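# Move empty bottle carrier into window-side spill tray

## Task

Pick up the empty bottle carrier from the shelved bench by the door and set it upright on the floor of the spill tray that sits on the shelved bench by the window. The carrier must never touch the floor, and the robot must not tip over or finish leaning; either one means failure.

## Robot and tools

Robot: TidyBot++, a four-caster mobile base (0.54 m long, 0.50 m wide, 0.38 m tall) carrying one seven-joint arm with a two-finger gripper. The shoulder sits 0.12 m ahead of the base centre at 0.68 m height. Segments: upper arm 0.42 m, forearm 0.31 m, hand 0.31 m to the hand point. Cameras: base_camera (pinhole, 644x364) and wrist_camera (fisheye, 644x476, looks along the hand). Loose objects may occasionally get nudged by something.

Frames (metres). Base frame: origin on the floor below the base centre, x forward, y left, z up. Odometry frame: the base frame as it was at scene start. hand_pose is in the base frame and marks the spot between the finger pads; its z axis runs out along the fingers, its y axis is the closing direction.

Tool move: one action per call. Action keys:
- base: object with any of translate_m (forward positive), strafe_m (left positive), rotate_rad (counter-clockwise from above positive). These are offsets from where the base is when the command begins, along its axes then; ranges -2 to 2 m, -2 to 2 m, -6.3 to 6.3 rad. The base goes straight to the offset point.
- joints: absolute targets by name: joint_1_rad (any angle; positive turns the arm clockwise from above, opposite to heading), joint_2_rad (-2.249 to 2.249, shoulder, 0 = upper arm vertical, positive leans forward), joint_3_rad (any angle), joint_4_rad (-2.579 to 2.579, elbow, 0 = straight, negative bends forward when joint_3 is 3.14), joint_5_rad (any), joint_6_rad (-2.099 to 2.099, wrist, negative bends hand forward), joint_7_rad (any; with the hand down, positive is counter-clockwise from above; 1.57 opens fingers left/right), gripper_pos (0 open to 1 closed; finger gap about 85 x (1 - gripper_pos) mm). Unbounded joints take the short way round, so send steps under half a turn.
- target: one list of seven numbers [x, y, z, qw, qx, qy, qz], an absolute hand pose in the base frame (metres, then quaternion). With target, joints may only contain gripper_pos.
- speeds: optional caps for this action only: translate_m and strafe_m 0.05 to 0.5 m/s, rotate_rad 0.1 to 1.57 rad/s. When translating and strafing together, set the speed under one key only.
- cameras: list of base_camera, wrist_camera or all; omitted means all, [] means none.
- blocking: true/omitted waits until everything rests; false returns in about 0.5 s while motion continues. A later move overrides only the parts it names; a target overrides its arm's joints.
Move with no action just reports state and images. Unknown keys make a call invalid; out-of-range values get it refused, and after a refusal or an uncommanded stop the remaining move, wait and finished_scene calls in that reply are skipped. No action runs beyond 15 s; base moves time out at 14 s.

Other tools: wait(seconds 0 to 10, cameras) lets time pass and reports; stop(cameras) brakes everything you started; zoom_image(camera, region [x0, y0, x1, y1] pixels, at most 504x504) enlarges part of that camera's newest image; finished_scene(scene) ends the current scene, given its number, irreversibly.

Result lines: move gives done or the worst status. base_status, joint_status, hand_status report done, moving, off_target (rested away from target, may still push), contact_stop, time_out, not_followed, stopped, torque_fault or limit_stop_at_motor_heat. hand_status is done within 10 mm and 2 degrees; most hand moves end off_target within about 3 cm. hand_target is where the joint targets would place the hand. joint command not followed / pose unreachable mean a check (self-collision) withheld arm targets; ARM HIT means a hard hit on the base or itself; on_its_own lists uncommanded motion. base_odometry counts wheel turns only (slip counts), heading in rad. base_tilt in degrees, forward/right positive. motor_effort is percent of max torque, with peak in brackets. pictures lists image order. MOTOR HOT appears near 60 °C; at 75 °C an over-temperature stop lets the arm sag for 30 to 60 s.

Working tips: to fix a hand position, add (wanted - read hand_pose) to the last target's x, y, z. To hold still after a target, resend hand_target, not hand_pose, especially when loaded. The arm sags under load and is not compensated. Targets low and close in front with the hand forward can miss badly or drive into the base. A straight-down hand reaches at most about 0.94 m height, only near the base. Closed fingertips reach about 20 mm beyond the hand point. Gripper 1 squeezes hard and keeps squeezing; off_target at close means something is held. When a carried object lands, hand_pose stops dropping and effort shifts slightly. Joint friction can leave small errors; correct by sending last command + (wanted - read). The arm starts folded, hand down, extending up to 0.08 m ahead of the base.

Avoid: driving or turning while the arm snags something above about 0.6 m (tipping), sideways swings with an outstretched arm, reaching far over furniture right in front, pushing into furniture (the arm never avoids obstacles and keeps pushing), collisions that cause torque faults (limits 104.5 N m joints 1-4, 51.3 N m joints 5-7; a fault freezes the arm 10 s), dropping or releasing a moving object, gripping hard on something still supported, and letting the carrier reach the floor. Backing off or retracting the arm rights a slight lean. The result must stay in place after the scene ends.

Each tool is called after "Emit:" by a JSON object that holds its "name" and its "arguments".

## Session

Emit:
{"name": "move", "arguments": {"joints": {"joint_1_rad": 0.02, "joint_2_rad": -0.6, "joint_4_rad": -2.3, "joint_6_rad": 0.2, "joint_7_rad": 1.53}}}

Scene clock: 1.93 s.
move: done
base_odometry: x=+0.000 y=+0.000 heading=+0.000
base_tilt: forward=-0.2 right=-0.1
base_status: not commanded
joint_positions: joint_1_rad=-0.005 joint_2_rad=-0.586 joint_3_rad=+3.149 joint_4_rad=-2.308 joint_5_rad=-0.039 joint_6_rad=+0.157 joint_7_rad=+1.597 gripper_pos=+0.000
joint_status: all done
motor_effort: joint_1_rad=+0(2) joint_2_rad=-1(5) joint_3_rad=-1(1) joint_4_rad=+23(24) joint_5_rad=+0(1) joint_6_rad=+8(9) joint_7_rad=+0(2)
hand_pose: x=+0.5084 y=-0.0024 z=+0.9871 quat_wxyz=(-0.003, +0.705, -0.009, +0.709) (m; base frame)
hand_target: x=+0.5036 y=-0.0124 z=+1.0106 quat_wxyz=(-0.018, +0.681, -0.040, +0.731) (m; base frame)
hand_status: not commanded
pictures: base_camera, wrist_camera

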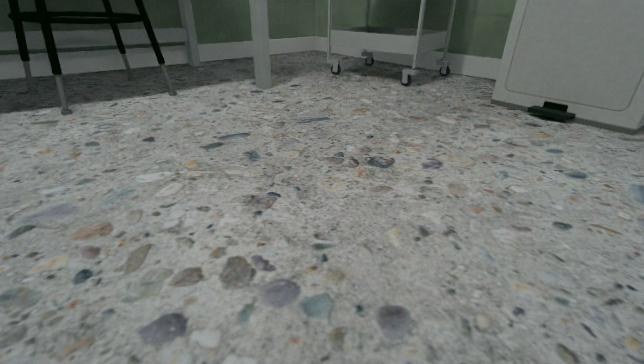

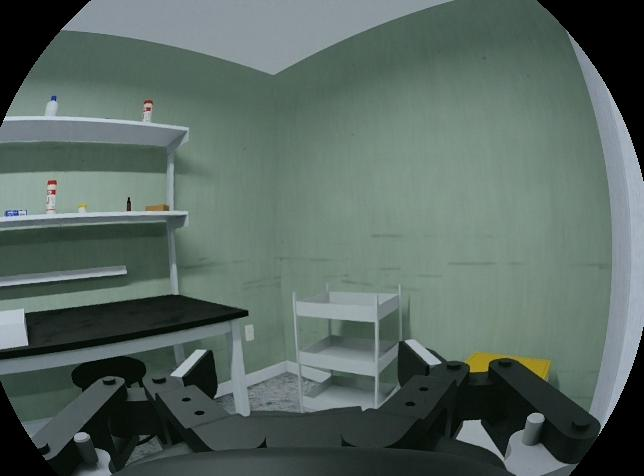

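Emit:
{"name": "move", "arguments": {"base": {"rotate_rad": 0.75}}}

Scene clock: 7.37 s.
move: done
base_odometry: x=+0.000 y=+0.000 heading=+0.749
base_tilt: forward=-0.2 right=-0.1
base_status: done
joint_positions: joint_1_rad=+0.001 joint_2_rad=-0.586 joint_3_rad=+3.149 joint_4_rad=-2.308 joint_5_rad=-0.039 joint_6_rad=+0.161 joint_7_rad=+1.597 gripper_pos=+0.000
joint_status: not commanded
motor_effort: joint_1_rad=+0(1) joint_2_rad=-1(2) joint_3_rad=-1(2) joint_4_rad=+23(24) joint_5_rad=+0(1) joint_6_rad=+8(8) joint_7_rad=+0(1)
hand_pose: x=+0.5084 y=-0.0047 z=+0.9882 quat_wxyz=(-0.001, +0.704, -0.011, +0.711) (m; base frame)
hand_target: x=+0.5036 y=-0.0124 z=+1.0106 quat_wxyz=(-0.018, +0.681, -0.040, +0.731) (m; base frame)
hand_status: not commanded
pictures: base_camera, wrist_camera

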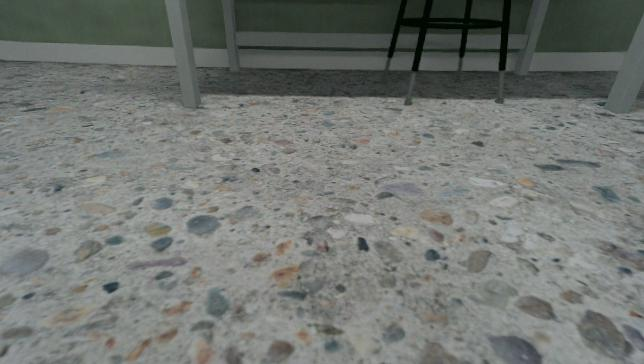

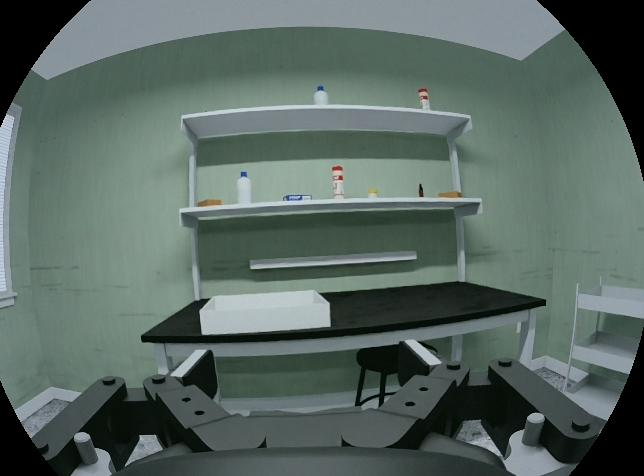

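Emit:
{"name": "zoom_image", "arguments": {"camera": "base_camera", "region": [140, 0, 644, 140]}}

Emit:
{"name": "zoom_image", "arguments": {"camera": "wrist_camera", "region": [170, 270, 360, 360]}}

Scaled by 1.000.

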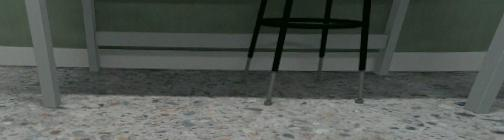

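Scaled by 2.653.

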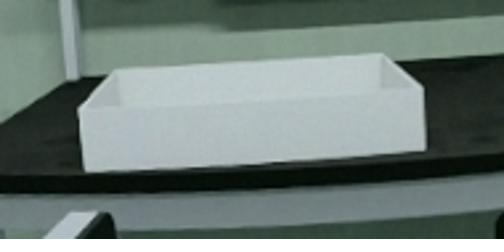

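Emit:
{"name": "move", "arguments": {"base": {"rotate_rad": -0.09, "strafe_m": 0.3}, "joints": {"joint_2_rad": 0.03, "joint_4_rad": -1.29, "joint_6_rad": -0.4, "joint_7_rad": 1.5}}}

Emit:
{"name": "zoom_image", "arguments": {"camera": "wrist_camera", "region": [170, 250, 450, 400]}}

Scene clock: 27.37 s.
move: done
base_odometry: x=-0.204 y=+0.220 heading=+0.658
base_tilt: forward=-0.2 right=-0.1
base_status: done
joint_positions: joint_1_rad=+0.004 joint_2_rad=+0.008 joint_3_rad=+3.148 joint_4_rad=-1.311 joint_5_rad=-0.039 joint_6_rad=-0.348 joint_7_rad=+1.574 gripper_pos=+0.000
joint_status: all done
motor_effort: joint_1_rad=+0(2) joint_2_rad=-23(24) joint_3_rad=-1(4) joint_4_rad=+22(25) joint_5_rad=+0(1) joint_6_rad=+8(9) joint_7_rad=+0(2)
hand_pose: x=+0.7369 y=-0.0006 z=+1.1506 quat_wxyz=(-0.013, +0.740, -0.012, +0.672) (m; base frame)
hand_target: x=+0.7440 y=-0.0108 z=+1.1342 quat_wxyz=(-0.032, +0.756, -0.046, +0.652) (m; base frame)
hand_status: not commanded
pictures: base_camera, wrist_camera

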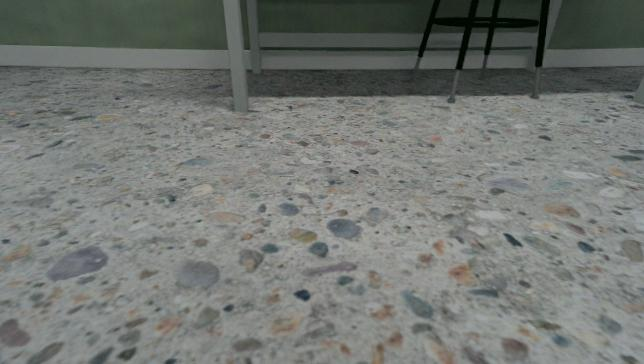

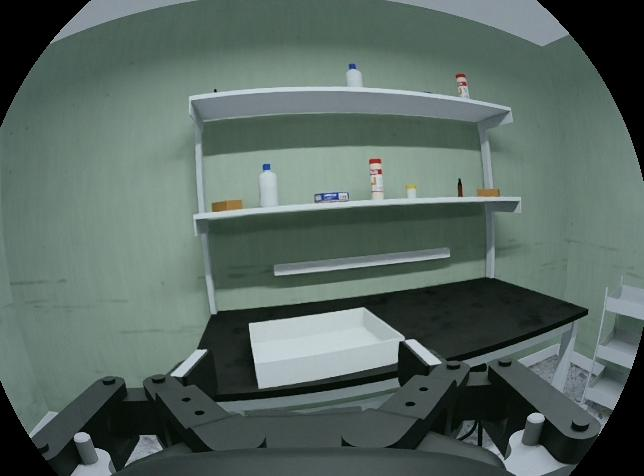

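Scaled by 1.800.

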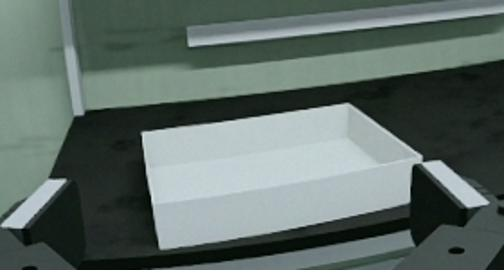

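Emit:
{"name": "move", "arguments": {"base": {"rotate_rad": 0.19}, "cameras": []}}

Emit:
{"name": "move", "arguments": {"base": {"strafe_m": -0.3}, "joints": {"joint_7_rad": 1.41, "joint_6_rad": -0.5}}}

Emit:
{"name": "zoom_image", "arguments": {"camera": "wrist_camera", "region": [170, 200, 450, 400]}}

Scene clock: 86.27 s.
move: done
base_odometry: x=-0.205 y=+0.220 heading=+0.848
base_tilt: forward=-0.2 right=+0.0
base_status: done
joint_positions: joint_1_rad=+0.010 joint_2_rad=+0.008 joint_3_rad=+3.145 joint_4_rad=-1.311 joint_5_rad=-0.039 joint_6_rad=-0.350 joint_7_rad=+1.574 gripper_pos=+0.000
joint_status: not commanded
motor_effort: joint_1_rad=-1(3) joint_2_rad=-23(24) joint_3_rad=-2(4) joint_4_rad=+22(23) joint_5_rad=+0(1) joint_6_rad=+8(9) joint_7_rad=+0(1)
hand_pose: x=+0.7368 y=-0.0023 z=+1.1503 quat_wxyz=(-0.012, +0.741, -0.013, +0.671) (m; base frame)
hand_target: x=+0.7440 y=-0.0108 z=+1.1342 quat_wxyz=(-0.032, +0.756, -0.046, +0.652) (m; base frame)
hand_status: not commanded
pictures: none
No camera images: "cameras" was empty.

Scene clock: 88.00 s.
move: done
base_odometry: x=+0.021 y=+0.022 heading=+0.849
base_tilt: forward=-0.2 right=-0.1
base_status: done
joint_positions: joint_1_rad=+0.017 joint_2_rad=+0.011 joint_3_rad=+3.146 joint_4_rad=-1.304 joint_5_rad=-0.039 joint_6_rad=-0.466 joint_7_rad=+1.469 gripper_pos=+0.000
joint_status: all done
motor_effort: joint_1_rad=-1(4) joint_2_rad=-23(24) joint_3_rad=-1(5) joint_4_rad=+23(25) joint_5_rad=+0(1) joint_6_rad=+7(9) joint_7_rad=+0(2)
hand_pose: x=+0.7324 y=-0.0061 z=+1.1170 quat_wxyz=(-0.043, +0.775, -0.056, +0.628) (m; base frame)
hand_target: x=+0.7379 y=-0.0095 z=+1.1037 quat_wxyz=(-0.059, +0.785, -0.082, +0.611) (m; base frame)
hand_status: not commanded
pictures: base_camera, wrist_camera

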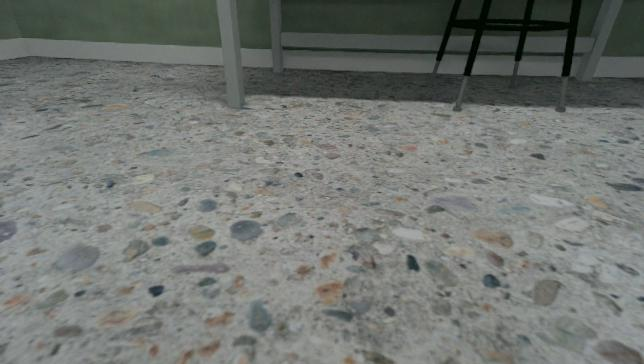

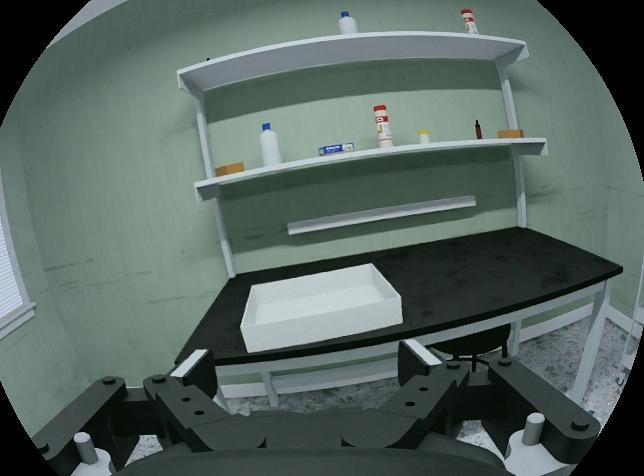

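Scaled by 1.800.

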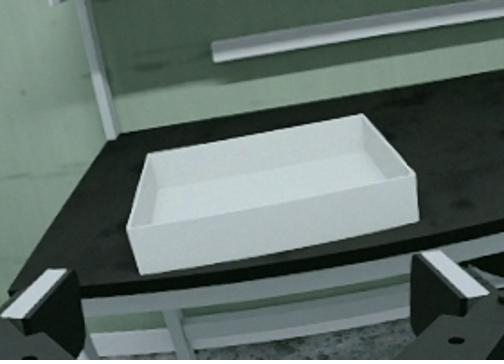

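Emit:
{"name": "move", "arguments": {"base": {"rotate_rad": -3.14}, "joints": {"joint_1_rad":0.02,"joint_2_rad":0.03,"joint_4_rad":-1.29,"joint_6_rad":-0.3,"joint_7_rad":1.6}}}

Scene clock: 138.77 s.
move: done
base_odometry: x=+0.021 y=+0.022 heading=-2.290
base_tilt: forward=-0.2 right=-0.1
base_status: done
joint_positions: joint_1_rad=+0.018 joint_2_rad=+0.027 joint_3_rad=+3.146 joint_4_rad=-1.295 joint_5_rad=-0.039 joint_6_rad=-0.306 joint_7_rad=+1.591 gripper_pos=+0.000
joint_status: all done
motor_effort: joint_1_rad=+0(3) joint_2_rad=-24(28) joint_3_rad=-1(4) joint_4_rad=+22(25) joint_5_rad=+0(1) joint_6_rad=+7(9) joint_7_rad=+0(1)
hand_pose: x=+0.7459 y=-0.0092 z=+1.1623 quat_wxyz=(-0.003, +0.727, -0.011, +0.687) (m; base frame)
hand_target: x=+0.7470 y=-0.0120 z=+1.1652 quat_wxyz=(+0.002, +0.724, -0.009, +0.690) (m; base frame)
hand_status: not commanded
pictures: base_camera, wrist_camera

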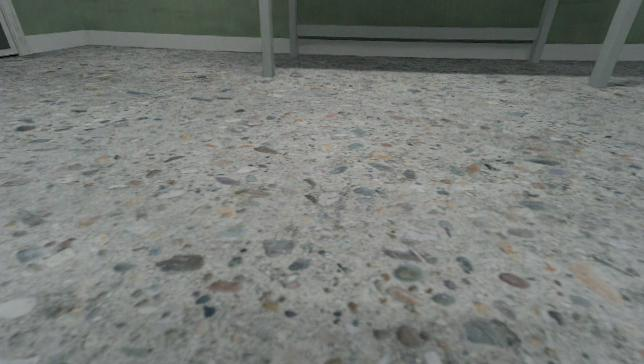

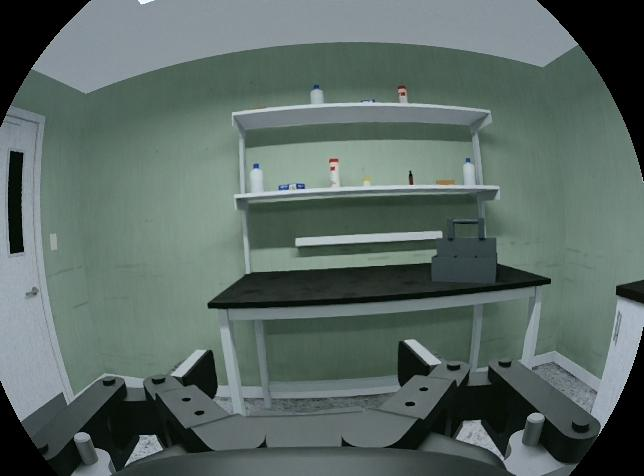

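Emit:
{"name": "zoom_image", "arguments": {"camera": "wrist_camera", "region": [400, 190, 560, 310]}}

Scaled by 3.150.

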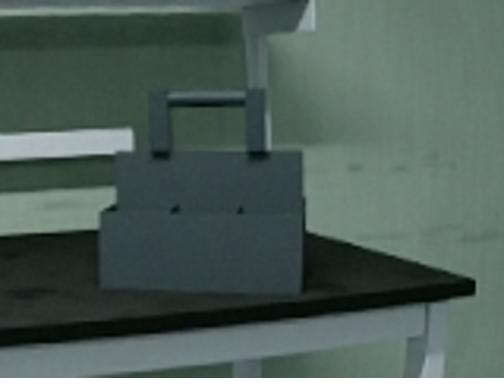

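Emit:
{"name": "move", "arguments": {"base": {"strafe_m": -0.55}}}

Emit:
{"name": "zoom_image", "arguments": {"camera": "wrist_camera", "region": [220, 170, 420, 310]}}

Scene clock: 152.03 s.
move: done
base_odometry: x=-0.393 y=+0.384 heading=-2.290
base_tilt: forward=-0.2 right=+0.0
base_status: done
joint_positions: joint_1_rad=+0.022 joint_2_rad=+0.027 joint_3_rad=+3.148 joint_4_rad=-1.295 joint_5_rad=-0.039 joint_6_rad=-0.306 joint_7_rad=+1.591 gripper_pos=+0.000
joint_status: not commanded
motor_effort: joint_1_rad=-1(4) joint_2_rad=-24(25) joint_3_rad=-2(5) joint_4_rad=+23(24) joint_5_rad=+0(1) joint_6_rad=+7(9) joint_7_rad=+0(1)
hand_pose: x=+0.7459 y=-0.0126 z=+1.1623 quat_wxyz=(-0.001, +0.727, -0.013, +0.687) (m; base frame)
hand_target: x=+0.7470 y=-0.0120 z=+1.1652 quat_wxyz=(+0.002, +0.724, -0.009, +0.690) (m; base frame)
hand_status: not commanded
pictures: base_camera, wrist_camera

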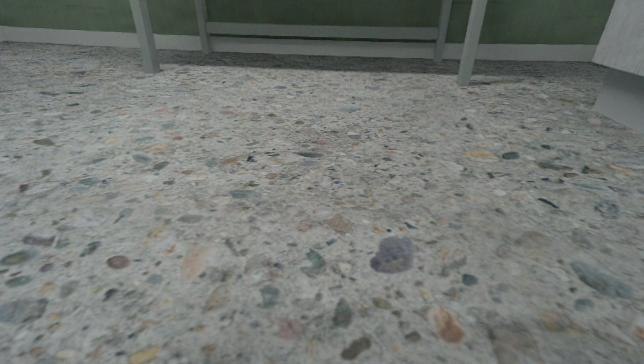

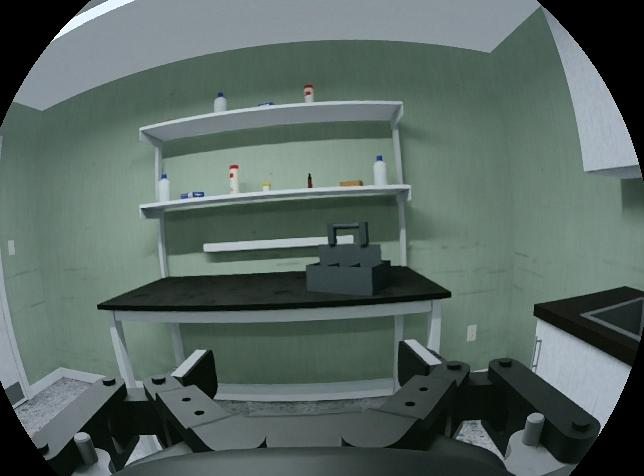

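Scaled by 2.520.

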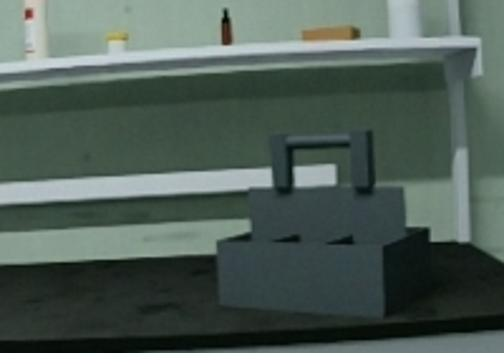

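Emit:
{"name": "move", "arguments": {"base": {"translate_m": 0.5, "strafe_m": 0.6, "rotate_rad": -0.5}}}

Emit:
{"name": "zoom_image", "arguments": {"camera": "wrist_camera", "region": [220, 170, 420, 310]}}

Scene clock: 174.00 s.
move: done
base_odometry: x=-0.272 y=-0.387 heading=-2.792
base_tilt: forward=-0.2 right=-0.1
base_status: done
joint_positions: joint_1_rad=+0.027 joint_2_rad=+0.027 joint_3_rad=+3.153 joint_4_rad=-1.295 joint_5_rad=-0.039 joint_6_rad=-0.306 joint_7_rad=+1.591 gripper_pos=+0.000
joint_status: not commanded
motor_effort: joint_1_rad=+0(5) joint_2_rad=-24(27) joint_3_rad=-1(5) joint_4_rad=+23(23) joint_5_rad=+0(1) joint_6_rad=+7(8) joint_7_rad=+0(1)
hand_pose: x=+0.7458 y=-0.0190 z=+1.1622 quat_wxyz=(+0.003, +0.727, -0.016, +0.687) (m; base frame)
hand_target: x=+0.7470 y=-0.0120 z=+1.1652 quat_wxyz=(+0.002, +0.724, -0.009, +0.690) (m; base frame)
hand_status: not commanded
pictures: base_camera, wrist_camera

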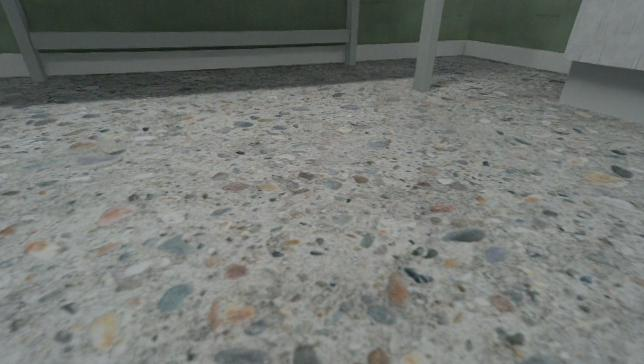

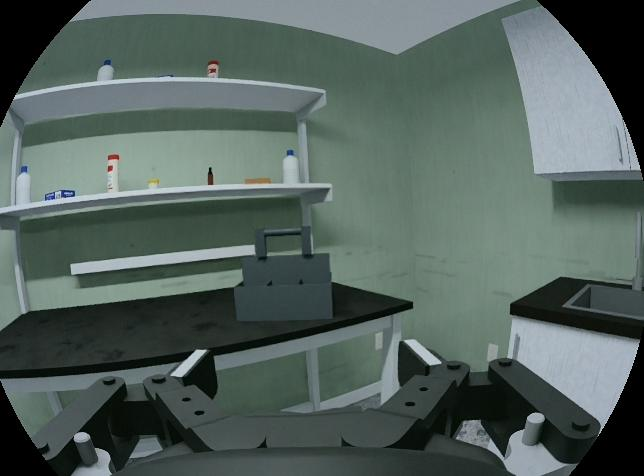

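Scaled by 2.520.

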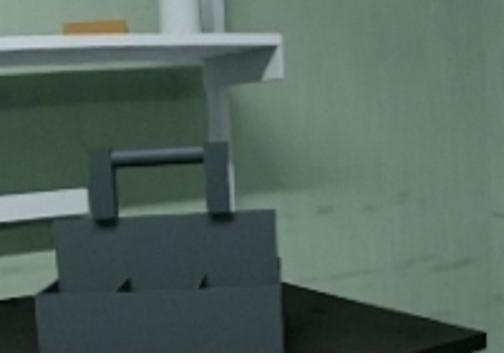

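Emit:
{"name": "move", "arguments": {"base": {"strafe_m": 0.08, "translate_m":0.15}}}

Emit:
{"name": "zoom_image", "arguments": {"camera": "wrist_camera", "region": [230, 200, 390, 360]}}

Scene clock: 191.40 s.
move: done
base_odometry: x=-0.385 y=-0.514 heading=-2.791
base_tilt: forward=-0.2 right=-0.1
base_status: done
joint_positions: joint_1_rad=+0.027 joint_2_rad=+0.035 joint_3_rad=+3.153 joint_4_rad=-1.295 joint_5_rad=-0.039 joint_6_rad=-0.306 joint_7_rad=+1.591 gripper_pos=+0.000
joint_status: not commanded
motor_effort: joint_1_rad=-1(3) joint_2_rad=-24(29) joint_3_rad=-1(4) joint_4_rad=+23(24) joint_5_rad=+0(1) joint_6_rad=+8(8) joint_7_rad=+1(1)
hand_pose: x=+0.7493 y=-0.0186 z=+1.1576 quat_wxyz=(+0.003, +0.729, -0.016, +0.684) (m; base frame)
hand_target: x=+0.7470 y=-0.0120 z=+1.1652 quat_wxyz=(+0.002, +0.724, -0.009, +0.690) (m; base frame)
hand_status: not commanded
pictures: base_camera, wrist_camera

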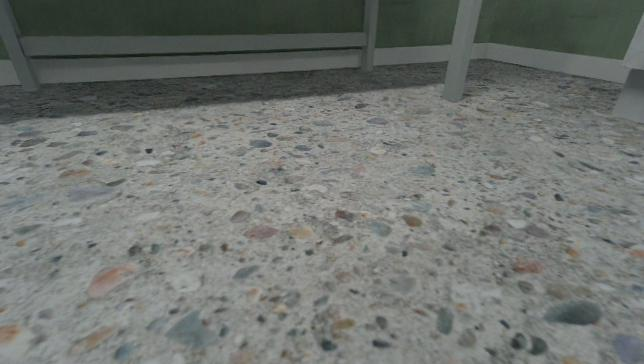

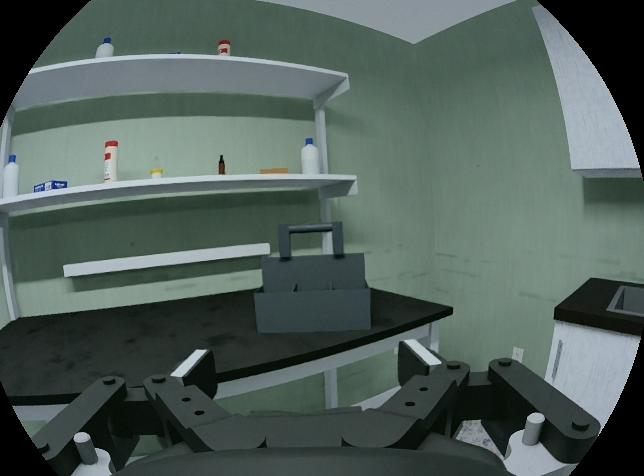

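Scaled by 3.150.

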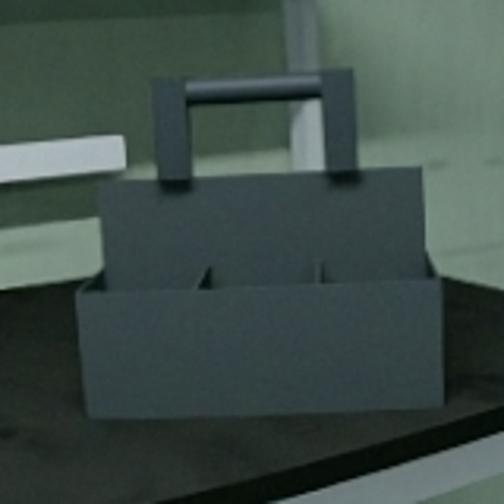

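Emit:
{"name": "move", "arguments": {"base": {"rotate_rad": -0.025, "translate_m":0.15}, "joints": {"joint_1_rad":0.0,"joint_2_rad":0.16,"joint_4_rad":-0.93,"joint_6_rad":-0.55,"joint_7_rad":-0.05,"gripper_pos":0.42}}}

Emit:
{"name": "zoom_image", "arguments": {"camera": "wrist_camera", "region": [180, 100, 480, 400]}}

Scene clock: 211.57 s.
move: done
base_odometry: x=-0.526 y=-0.566 heading=-2.816
base_tilt: forward=-0.2 right=-0.1
base_status: done
joint_positions: joint_1_rad=+0.025 joint_2_rad=+0.135 joint_3_rad=+3.153 joint_4_rad=-0.946 joint_5_rad=-0.039 joint_6_rad=-0.499 joint_7_rad=+0.027 gripper_pos=+0.420
joint_status: all done
motor_effort: joint_1_rad=+0(3) joint_2_rad=-27(31) joint_3_rad=-2(3) joint_4_rad=+21(24) joint_5_rad=+0(1) joint_6_rad=+8(9) joint_7_rad=+0(2)
hand_pose: x=+0.7641 y=-0.0148 z=+1.2440 quat_wxyz=(-0.495, +0.496, -0.508, +0.500) (m; base frame)
hand_target: x=+0.7754 y=+0.0037 z=+1.2211 quat_wxyz=(-0.505, +0.498, -0.535, +0.458) (m; base frame)
hand_status: not commanded
pictures: base_camera, wrist_camera

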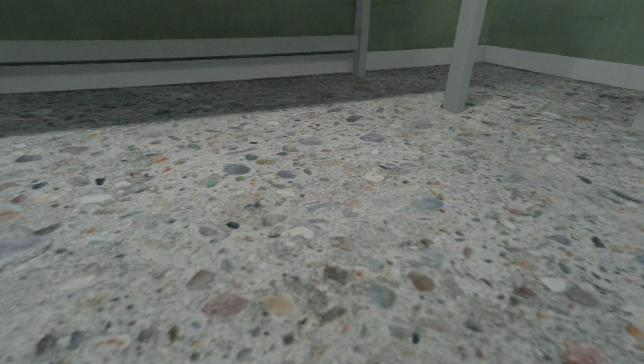

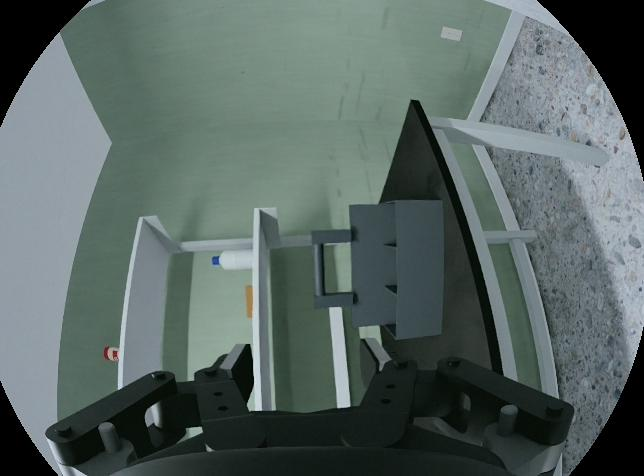

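Scaled by 1.680.

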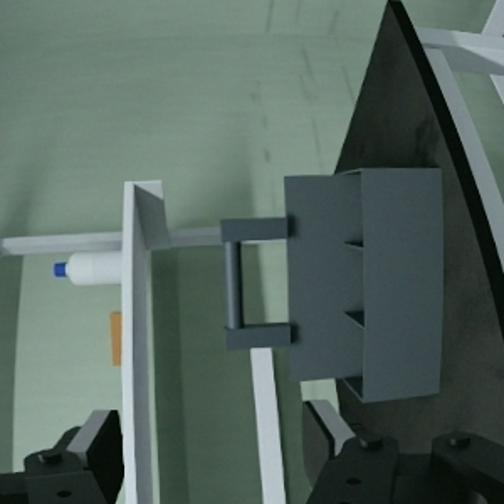

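Emit:
{"name": "move", "arguments": {"base": {"strafe_m": -0.02, "translate_m":0.4}, "speeds": {"translate_m":0.25}, "joints": {"joint_2_rad":0.16,"joint_4_rad":-0.957,"joint_6_rad":-0.575}}}

Emit:
{"name": "zoom_image", "arguments": {"camera": "wrist_camera", "region": [180, 100, 480, 400]}}

Scene clock: 229.40 s.
move: done
base_odometry: x=-0.911 y=-0.675 heading=-2.815
base_tilt: forward=-0.2 right=-0.1
base_status: done
joint_positions: joint_1_rad=+0.024 joint_2_rad=+0.151 joint_3_rad=+3.153 joint_4_rad=-0.954 joint_5_rad=-0.039 joint_6_rad=-0.528 joint_7_rad=+0.024 gripper_pos=+0.420
joint_status: all done
motor_effort: joint_1_rad=-1(1) joint_2_rad=-27(31) joint_3_rad=-1(2) joint_4_rad=+22(22) joint_5_rad=+0(1) joint_6_rad=+9(9) joint_7_rad=+0(1)
hand_pose: x=+0.7738 y=-0.0145 z=+1.2199 quat_wxyz=(-0.483, +0.509, -0.522, +0.486) (m; base frame)
hand_target: x=+0.7777 y=+0.0040 z=+1.1975 quat_wxyz=(-0.492, +0.510, -0.548, +0.445) (m; base frame)
hand_status: not commanded
pictures: base_camera, wrist_camera

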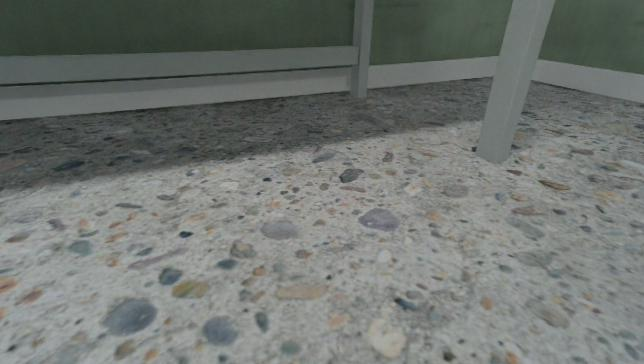

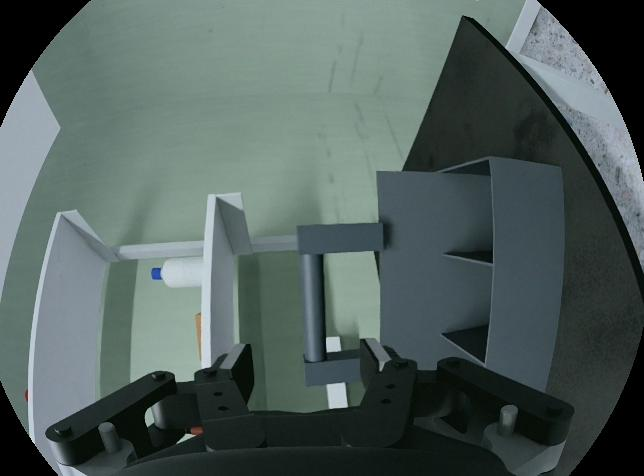

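Scaled by 1.680.

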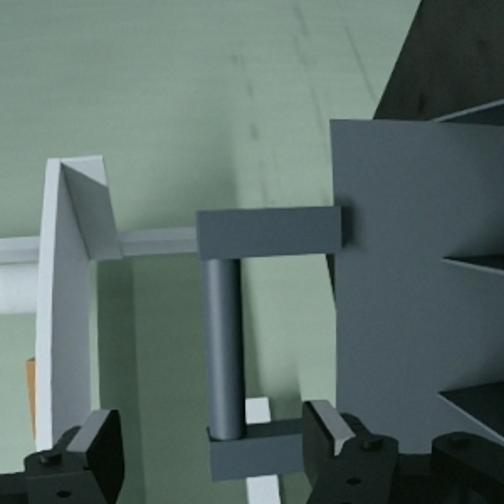

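Emit:
{"name": "move", "arguments": {"base": {"strafe_m": -0.012, "translate_m":0.09}, "speeds": {"translate_m":0.1}, "joints": {"joint_2_rad":0.16,"joint_4_rad":-0.99,"joint_6_rad":-0.545}, "cameras": ["wrist_camera"]}}

Emit:
{"name": "zoom_image", "arguments": {"camera": "wrist_camera", "region": [180, 150, 480, 450]}}

Scene clock: 240.30 s.
move: done
base_odometry: x=-1.000 y=-0.693 heading=-2.815
base_tilt: forward=-0.2 right=-0.1
base_status: done
joint_positions: joint_1_rad=+0.023 joint_2_rad=+0.156 joint_3_rad=+3.153 joint_4_rad=-0.981 joint_5_rad=-0.039 joint_6_rad=-0.528 joint_7_rad=+0.024 gripper_pos=+0.420
joint_status: all done
motor_effort: joint_1_rad=-1(1) joint_2_rad=-28(31) joint_3_rad=-1(2) joint_4_rad=+22(23) joint_5_rad=+0(1) joint_6_rad=+8(9) joint_7_rad=+0(1)
hand_pose: x=+0.7796 y=-0.0138 z=+1.2004 quat_wxyz=(-0.475, +0.516, -0.529, +0.477) (m; base frame)
hand_target: x=+0.7819 y=+0.0036 z=+1.1871 quat_wxyz=(-0.491, +0.511, -0.549, +0.444) (m; base frame)
hand_status: not commanded
pictures: wrist_camera

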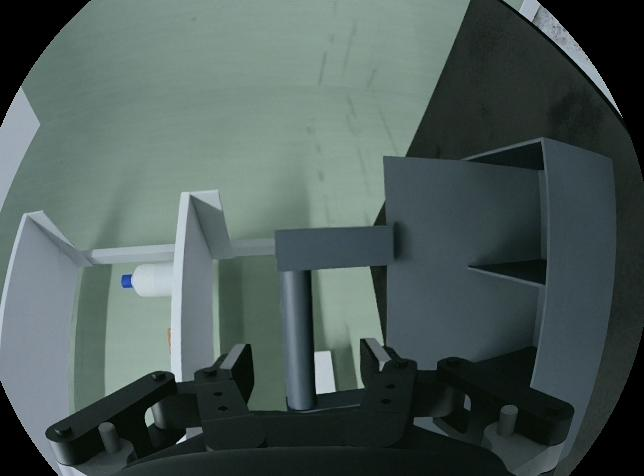

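Scaled by 1.680.

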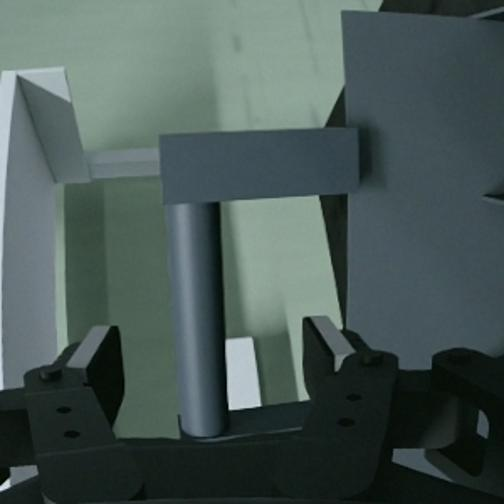

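Emit:
{"name": "move", "arguments": {"base": {"translate_m": 0.09}, "speeds": {"translate_m":0.08}, "cameras": ["wrist_camera"]}}

Scene clock: 250.40 s.
move: done
base_odometry: x=-1.086 y=-0.722 heading=-2.815
base_tilt: forward=-0.2 right=-0.1
base_status: done
joint_positions: joint_1_rad=+0.022 joint_2_rad=+0.157 joint_3_rad=+3.153 joint_4_rad=-0.981 joint_5_rad=-0.039 joint_6_rad=-0.528 joint_7_rad=+0.024 gripper_pos=+0.420
joint_status: not commanded
motor_effort: joint_1_rad=+0(2) joint_2_rad=-28(32) joint_3_rad=-2(3) joint_4_rad=+22(23) joint_5_rad=+0(1) joint_6_rad=+8(8) joint_7_rad=+1(1)
hand_pose: x=+0.7800 y=-0.0132 z=+1.1997 quat_wxyz=(-0.475, +0.517, -0.529, +0.476) (m; base frame)
hand_target: x=+0.7819 y=+0.0036 z=+1.1871 quat_wxyz=(-0.491, +0.511, -0.549, +0.444) (m; base frame)
hand_status: not commanded
pictures: wrist_camera

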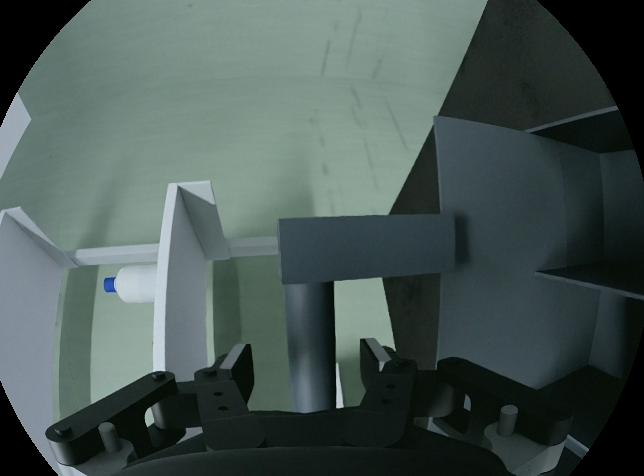

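Emit:
{"name": "move", "arguments": {"base": {"translate_m": 0.016}, "speeds": {"translate_m":0.06}, "cameras": []}}

Emit:
{"name": "move", "arguments": {"joints": {"gripper_pos":0.82}, "cameras": ["wrist_camera"]}}

Scene clock: 254.93 s.
move: done
base_odometry: x=-1.101 y=-0.727 heading=-2.815
base_tilt: forward=-0.2 right=+0.0
base_status: done
joint_positions: joint_1_rad=+0.021 joint_2_rad=+0.159 joint_3_rad=+3.153 joint_4_rad=-0.981 joint_5_rad=-0.039 joint_6_rad=-0.528 joint_7_rad=+0.023 gripper_pos=+0.420
joint_status: not commanded
motor_effort: joint_1_rad=-1(2) joint_2_rad=-28(32) joint_3_rad=-2(3) joint_4_rad=+22(23) joint_5_rad=+0(1) joint_6_rad=+8(9) joint_7_rad=+0(1)
hand_pose: x=+0.7810 y=-0.0129 z=+1.1983 quat_wxyz=(-0.475, +0.518, -0.530, +0.476) (m; base frame)
hand_target: x=+0.7819 y=+0.0036 z=+1.1871 quat_wxyz=(-0.491, +0.511, -0.549, +0.444) (m; base frame)
hand_status: not commanded
pictures: none
No camera images: "cameras" was empty.

Scene clock: 255.70 s.
move: off_target
base_odometry: x=-1.101 y=-0.727 heading=-2.815
base_tilt: forward=-0.2 right=-0.1
base_status: not commanded
joint_positions: joint_1_rad=+0.021 joint_2_rad=+0.159 joint_3_rad=+3.153 joint_4_rad=-0.987 joint_5_rad=-0.039 joint_6_rad=-0.528 joint_7_rad=+0.019 gripper_pos=+0.769
joint_status: gripper_pos off_target (ended at +0.769, target +0.820)
motor_effort: joint_1_rad=-1(1) joint_2_rad=-27(31) joint_3_rad=-1(2) joint_4_rad=+21(24) joint_5_rad=+0(1) joint_6_rad=+7(10) joint_7_rad=+1(1)
hand_pose: x=+0.7816 y=-0.0129 z=+1.1949 quat_wxyz=(-0.474, +0.518, -0.532, +0.473) (m; base frame)
hand_target: x=+0.7819 y=+0.0036 z=+1.1871 quat_wxyz=(-0.491, +0.511, -0.549, +0.444) (m; base frame)
hand_status: not commanded
pictures: wrist_camera

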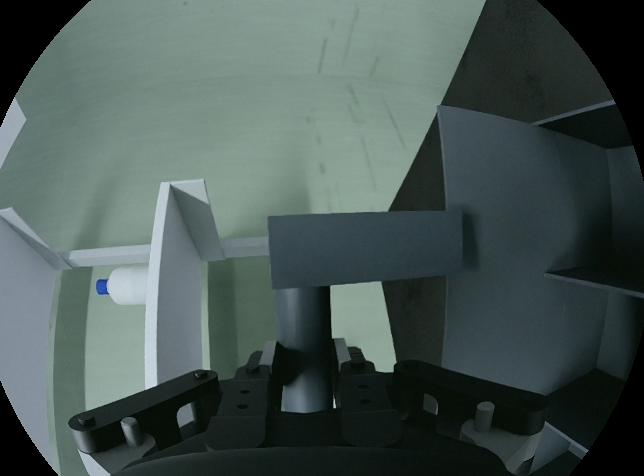

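Emit:
{"name": "move", "arguments": {"joints": {"joint_2_rad":0.14,"joint_4_rad":-0.86,"joint_6_rad":-0.695,"gripper_pos":0.9}, "cameras": ["wrist_camera"]}}

Scene clock: 262.60 s.
move: off_target
base_odometry: x=-1.101 y=-0.727 heading=-2.815
base_tilt: forward=-0.2 right=-0.1
base_status: not commanded
joint_positions: joint_1_rad=+0.021 joint_2_rad=+0.159 joint_3_rad=+3.153 joint_4_rad=-0.900 joint_5_rad=-0.039 joint_6_rad=-0.667 joint_7_rad=+0.019 gripper_pos=+0.769
joint_status: joint_4_rad off_target (ended at -0.900, target -0.860); gripper_pos off_target (ended at +0.769, target +0.900); the others done
motor_effort: joint_1_rad=+0(1) joint_2_rad=-32(32) joint_3_rad=-2(2) joint_4_rad=+25(26) joint_5_rad=+0(1) joint_6_rad=+10(11) joint_7_rad=+0(1)
hand_pose: x=+0.7672 y=-0.0110 z=+1.2034 quat_wxyz=(-0.461, +0.531, -0.543, +0.458) (m; base frame)
hand_target: x=+0.7512 y=+0.0053 z=+1.2299 quat_wxyz=(-0.491, +0.513, -0.547, +0.444) (m; base frame)
hand_status: not commanded
pictures: wrist_camera

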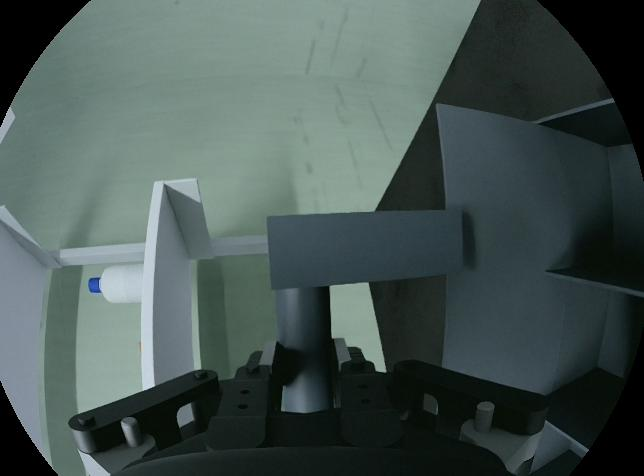

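Emit:
{"name": "move", "arguments": {"joints": {"joint_2_rad":0.12,"joint_4_rad":-0.79,"joint_6_rad":-0.71,"gripper_pos":1.0}, "cameras": ["wrist_camera"]}}

Scene clock: 267.47 s.
move: off_target
base_odometry: x=-1.101 y=-0.727 heading=-2.815
base_tilt: forward=-0.2 right=+0.0
base_status: not commanded
joint_positions: joint_1_rad=+0.021 joint_2_rad=+0.150 joint_3_rad=+3.153 joint_4_rad=-0.825 joint_5_rad=-0.039 joint_6_rad=-0.684 joint_7_rad=+0.019 gripper_pos=+0.769
joint_status: gripper_pos off_target (ended at +0.769, target +1.000); the others done
motor_effort: joint_1_rad=+0(1) joint_2_rad=-30(34) joint_3_rad=-2(2) joint_4_rad=+24(27) joint_5_rad=+0(1) joint_6_rad=+11(12) joint_7_rad=+1(1)
hand_pose: x=+0.7520 y=-0.0103 z=+1.2472 quat_wxyz=(-0.479, +0.516, -0.527, +0.476) (m; base frame)
hand_target: x=+0.7285 y=+0.0055 z=+1.2773 quat_wxyz=(-0.511, +0.496, -0.528, +0.463) (m; base frame)
hand_status: not commanded
pictures: wrist_camera

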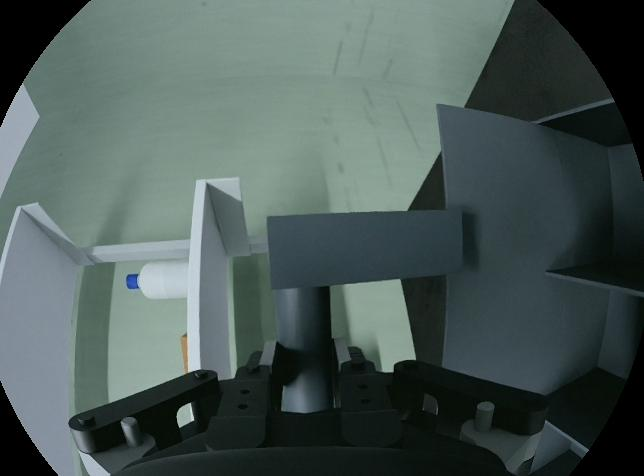

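Emit:
{"name": "move", "arguments": {"base": {"translate_m": -1.0}, "speeds": {"translate_m":0.25}, "cameras": ["wrist_camera"]}}

Emit:
{"name": "move", "arguments": {"base": {"rotate_rad": -2.619}, "speeds": {"rotate_rad":0.5}, "cameras": ["wrist_camera"]}}

Scene clock: 289.37 s.
move: done
base_odometry: x=-0.154 y=-0.406 heading=-2.815
base_tilt: forward=-0.2 right=-0.1
base_status: done
joint_positions: joint_1_rad=+0.018 joint_2_rad=+0.142 joint_3_rad=+3.153 joint_4_rad=-0.824 joint_5_rad=-0.039 joint_6_rad=-0.686 joint_7_rad=+0.019 gripper_pos=+0.769
joint_status: not commanded
motor_effort: joint_1_rad=+0(3) joint_2_rad=-30(36) joint_3_rad=-1(3) joint_4_rad=+24(25) joint_5_rad=-1(1) joint_6_rad=+10(12) joint_7_rad=+0(1)
hand_pose: x=+0.7472 y=-0.0082 z=+1.2522 quat_wxyz=(-0.481, +0.515, -0.524, +0.478) (m; base frame)
hand_target: x=+0.7285 y=+0.0055 z=+1.2773 quat_wxyz=(-0.511, +0.496, -0.528, +0.463) (m; base frame)
hand_status: not commanded
pictures: wrist_camera

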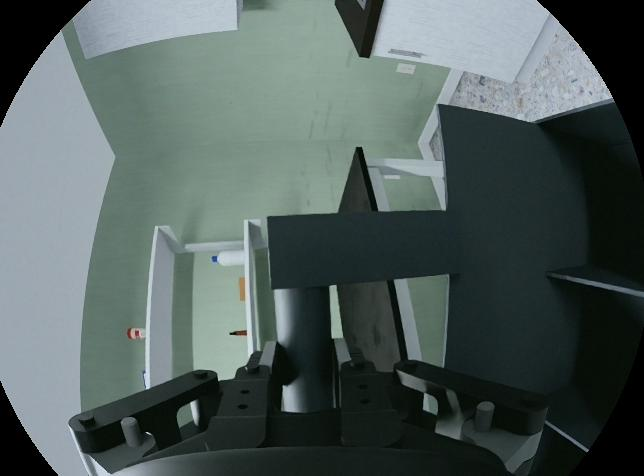

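Scene clock: 295.30 s.
move: done
base_odometry: x=-0.154 y=-0.406 heading=+0.850
base_tilt: forward=-0.2 right=+0.0
base_status: done
joint_positions: joint_1_rad=+0.006 joint_2_rad=+0.142 joint_3_rad=+3.153 joint_4_rad=-0.824 joint_5_rad=-0.039 joint_6_rad=-0.686 joint_7_rad=+0.019 gripper_pos=+0.769
joint_status: not commanded
motor_effort: joint_1_rad=-1(5) joint_2_rad=-30(31) joint_3_rad=-1(4) joint_4_rad=+24(25) joint_5_rad=-1(2) joint_6_rad=+12(12) joint_7_rad=+0(1)
hand_pose: x=+0.7473 y=-0.0008 z=+1.2522 quat_wxyz=(-0.484, +0.518, -0.521, +0.475) (m; base frame)
hand_target: x=+0.7285 y=+0.0055 z=+1.2773 quat_wxyz=(-0.511, +0.496, -0.528, +0.463) (m; base frame)
hand_status: not commanded
pictures: wrist_camera

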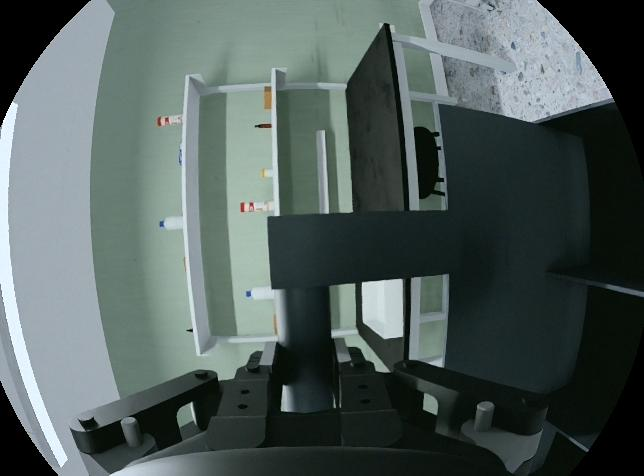

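Emit:
{"name": "move", "arguments": {"base": {"translate_m": 0.55, "strafe_m":0.154}, "speeds": {"translate_m":0.3}}}

Emit:
{"name": "zoom_image", "arguments": {"camera": "wrist_camera", "region": [300, 100, 560, 420]}}

Scene clock: 303.07 s.
move: done
base_odometry: x=+0.094 y=+0.109 heading=+0.849
base_tilt: forward=-0.2 right=-0.1
base_status: done
joint_positions: joint_1_rad=+0.006 joint_2_rad=+0.142 joint_3_rad=+3.153 joint_4_rad=-0.823 joint_5_rad=-0.039 joint_6_rad=-0.687 joint_7_rad=+0.019 gripper_pos=+0.769
joint_status: not commanded
motor_effort: joint_1_rad=+0(2) joint_2_rad=-30(34) joint_3_rad=-1(2) joint_4_rad=+23(25) joint_5_rad=-1(1) joint_6_rad=+12(12) joint_7_rad=+0(1)
hand_pose: x=+0.7474 y=-0.0008 z=+1.2521 quat_wxyz=(-0.484, +0.519, -0.521, +0.475) (m; base frame)
hand_target: x=+0.7285 y=+0.0055 z=+1.2773 quat_wxyz=(-0.511, +0.496, -0.528, +0.463) (m; base frame)
hand_status: not commanded
pictures: base_camera, wrist_camera

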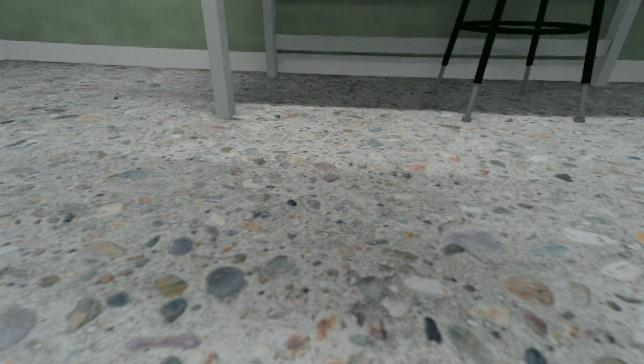

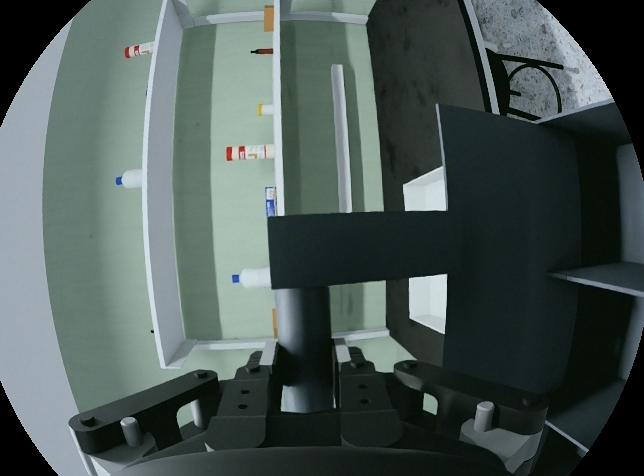

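Scaled by 1.575.

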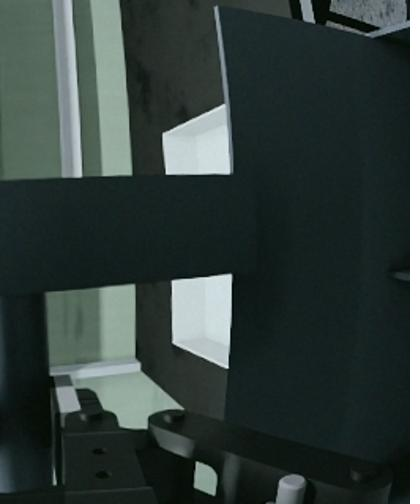

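Emit:
{"name": "move", "arguments": {"base": {"translate_m": 0.585, "strafe_m":-0.01}, "speeds": {"translate_m":0.2}}}

Emit:
{"name": "move", "arguments": {"joints": {"joint_2_rad":0.14,"joint_4_rad":-1.02,"joint_6_rad":-0.49}}}

Scene clock: 322.53 s.
move: done
base_odometry: x=+0.487 y=+0.542 heading=+0.849
base_tilt: forward=-0.2 right=-0.1
base_status: done
joint_positions: joint_1_rad=+0.006 joint_2_rad=+0.144 joint_3_rad=+3.153 joint_4_rad=-0.822 joint_5_rad=-0.039 joint_6_rad=-0.688 joint_7_rad=+0.019 gripper_pos=+0.769
joint_status: not commanded
motor_effort: joint_1_rad=-1(3) joint_2_rad=-30(36) joint_3_rad=-2(3) joint_4_rad=+24(25) joint_5_rad=+0(1) joint_6_rad=+11(12) joint_7_rad=+0(1)
hand_pose: x=+0.7483 y=-0.0008 z=+1.2513 quat_wxyz=(-0.484, +0.519, -0.521, +0.474) (m; base frame)
hand_target: x=+0.7285 y=+0.0055 z=+1.2773 quat_wxyz=(-0.511, +0.496, -0.528, +0.463) (m; base frame)
hand_status: not commanded
pictures: base_camera, wrist_camera

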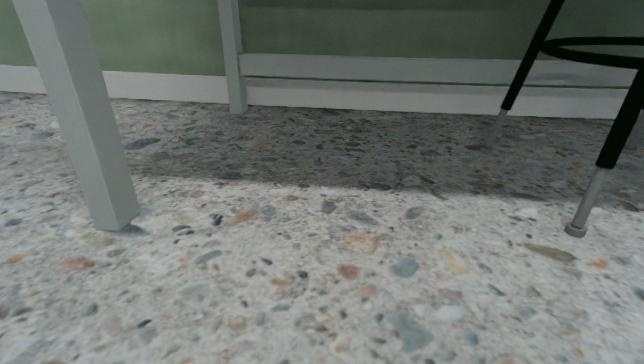

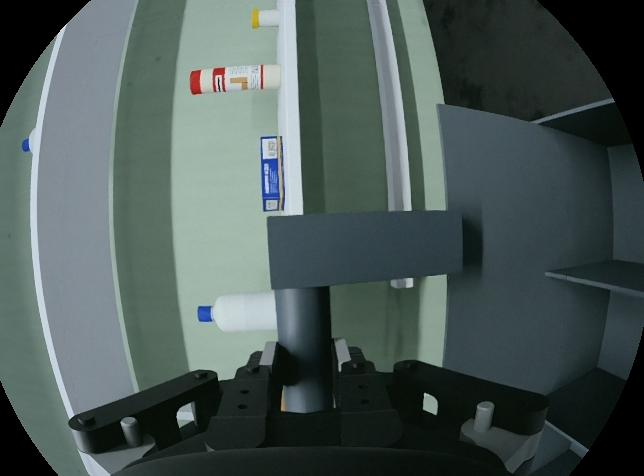

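Scene clock: 324.03 s.
move: done
base_odometry: x=+0.487 y=+0.542 heading=+0.849
base_tilt: forward=-0.2 right=-0.1
base_status: not commanded
joint_positions: joint_1_rad=+0.006 joint_2_rad=+0.152 joint_3_rad=+3.153 joint_4_rad=-1.035 joint_5_rad=-0.039 joint_6_rad=-0.550 joint_7_rad=+0.019 gripper_pos=+0.769
joint_status: all done
motor_effort: joint_1_rad=+0(1) joint_2_rad=-32(35) joint_3_rad=-1(2) joint_4_rad=+26(27) joint_5_rad=+0(1) joint_6_rad=+10(12) joint_7_rad=+0(0)
hand_pose: x=+0.7814 y=-0.0029 z=+1.1638 quat_wxyz=(-0.461, +0.536, -0.543, +0.452) (m; base frame)
hand_target: x=+0.7763 y=+0.0030 z=+1.1995 quat_wxyz=(-0.503, +0.500, -0.538, +0.456) (m; base frame)
hand_status: not commanded
pictures: base_camera, wrist_camera

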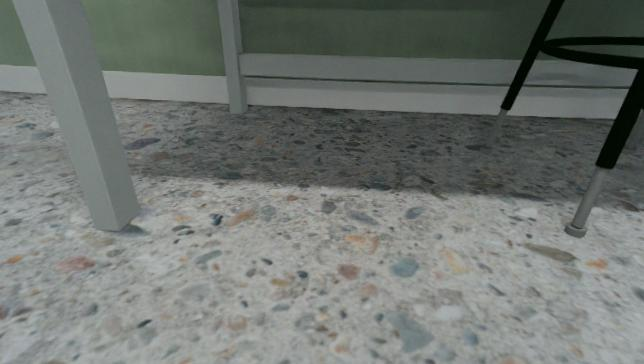

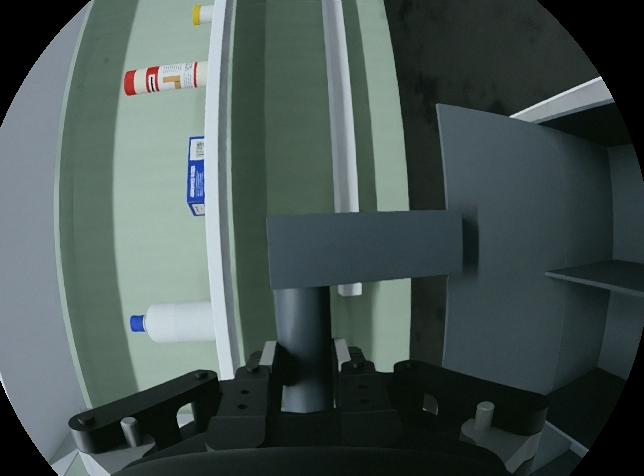

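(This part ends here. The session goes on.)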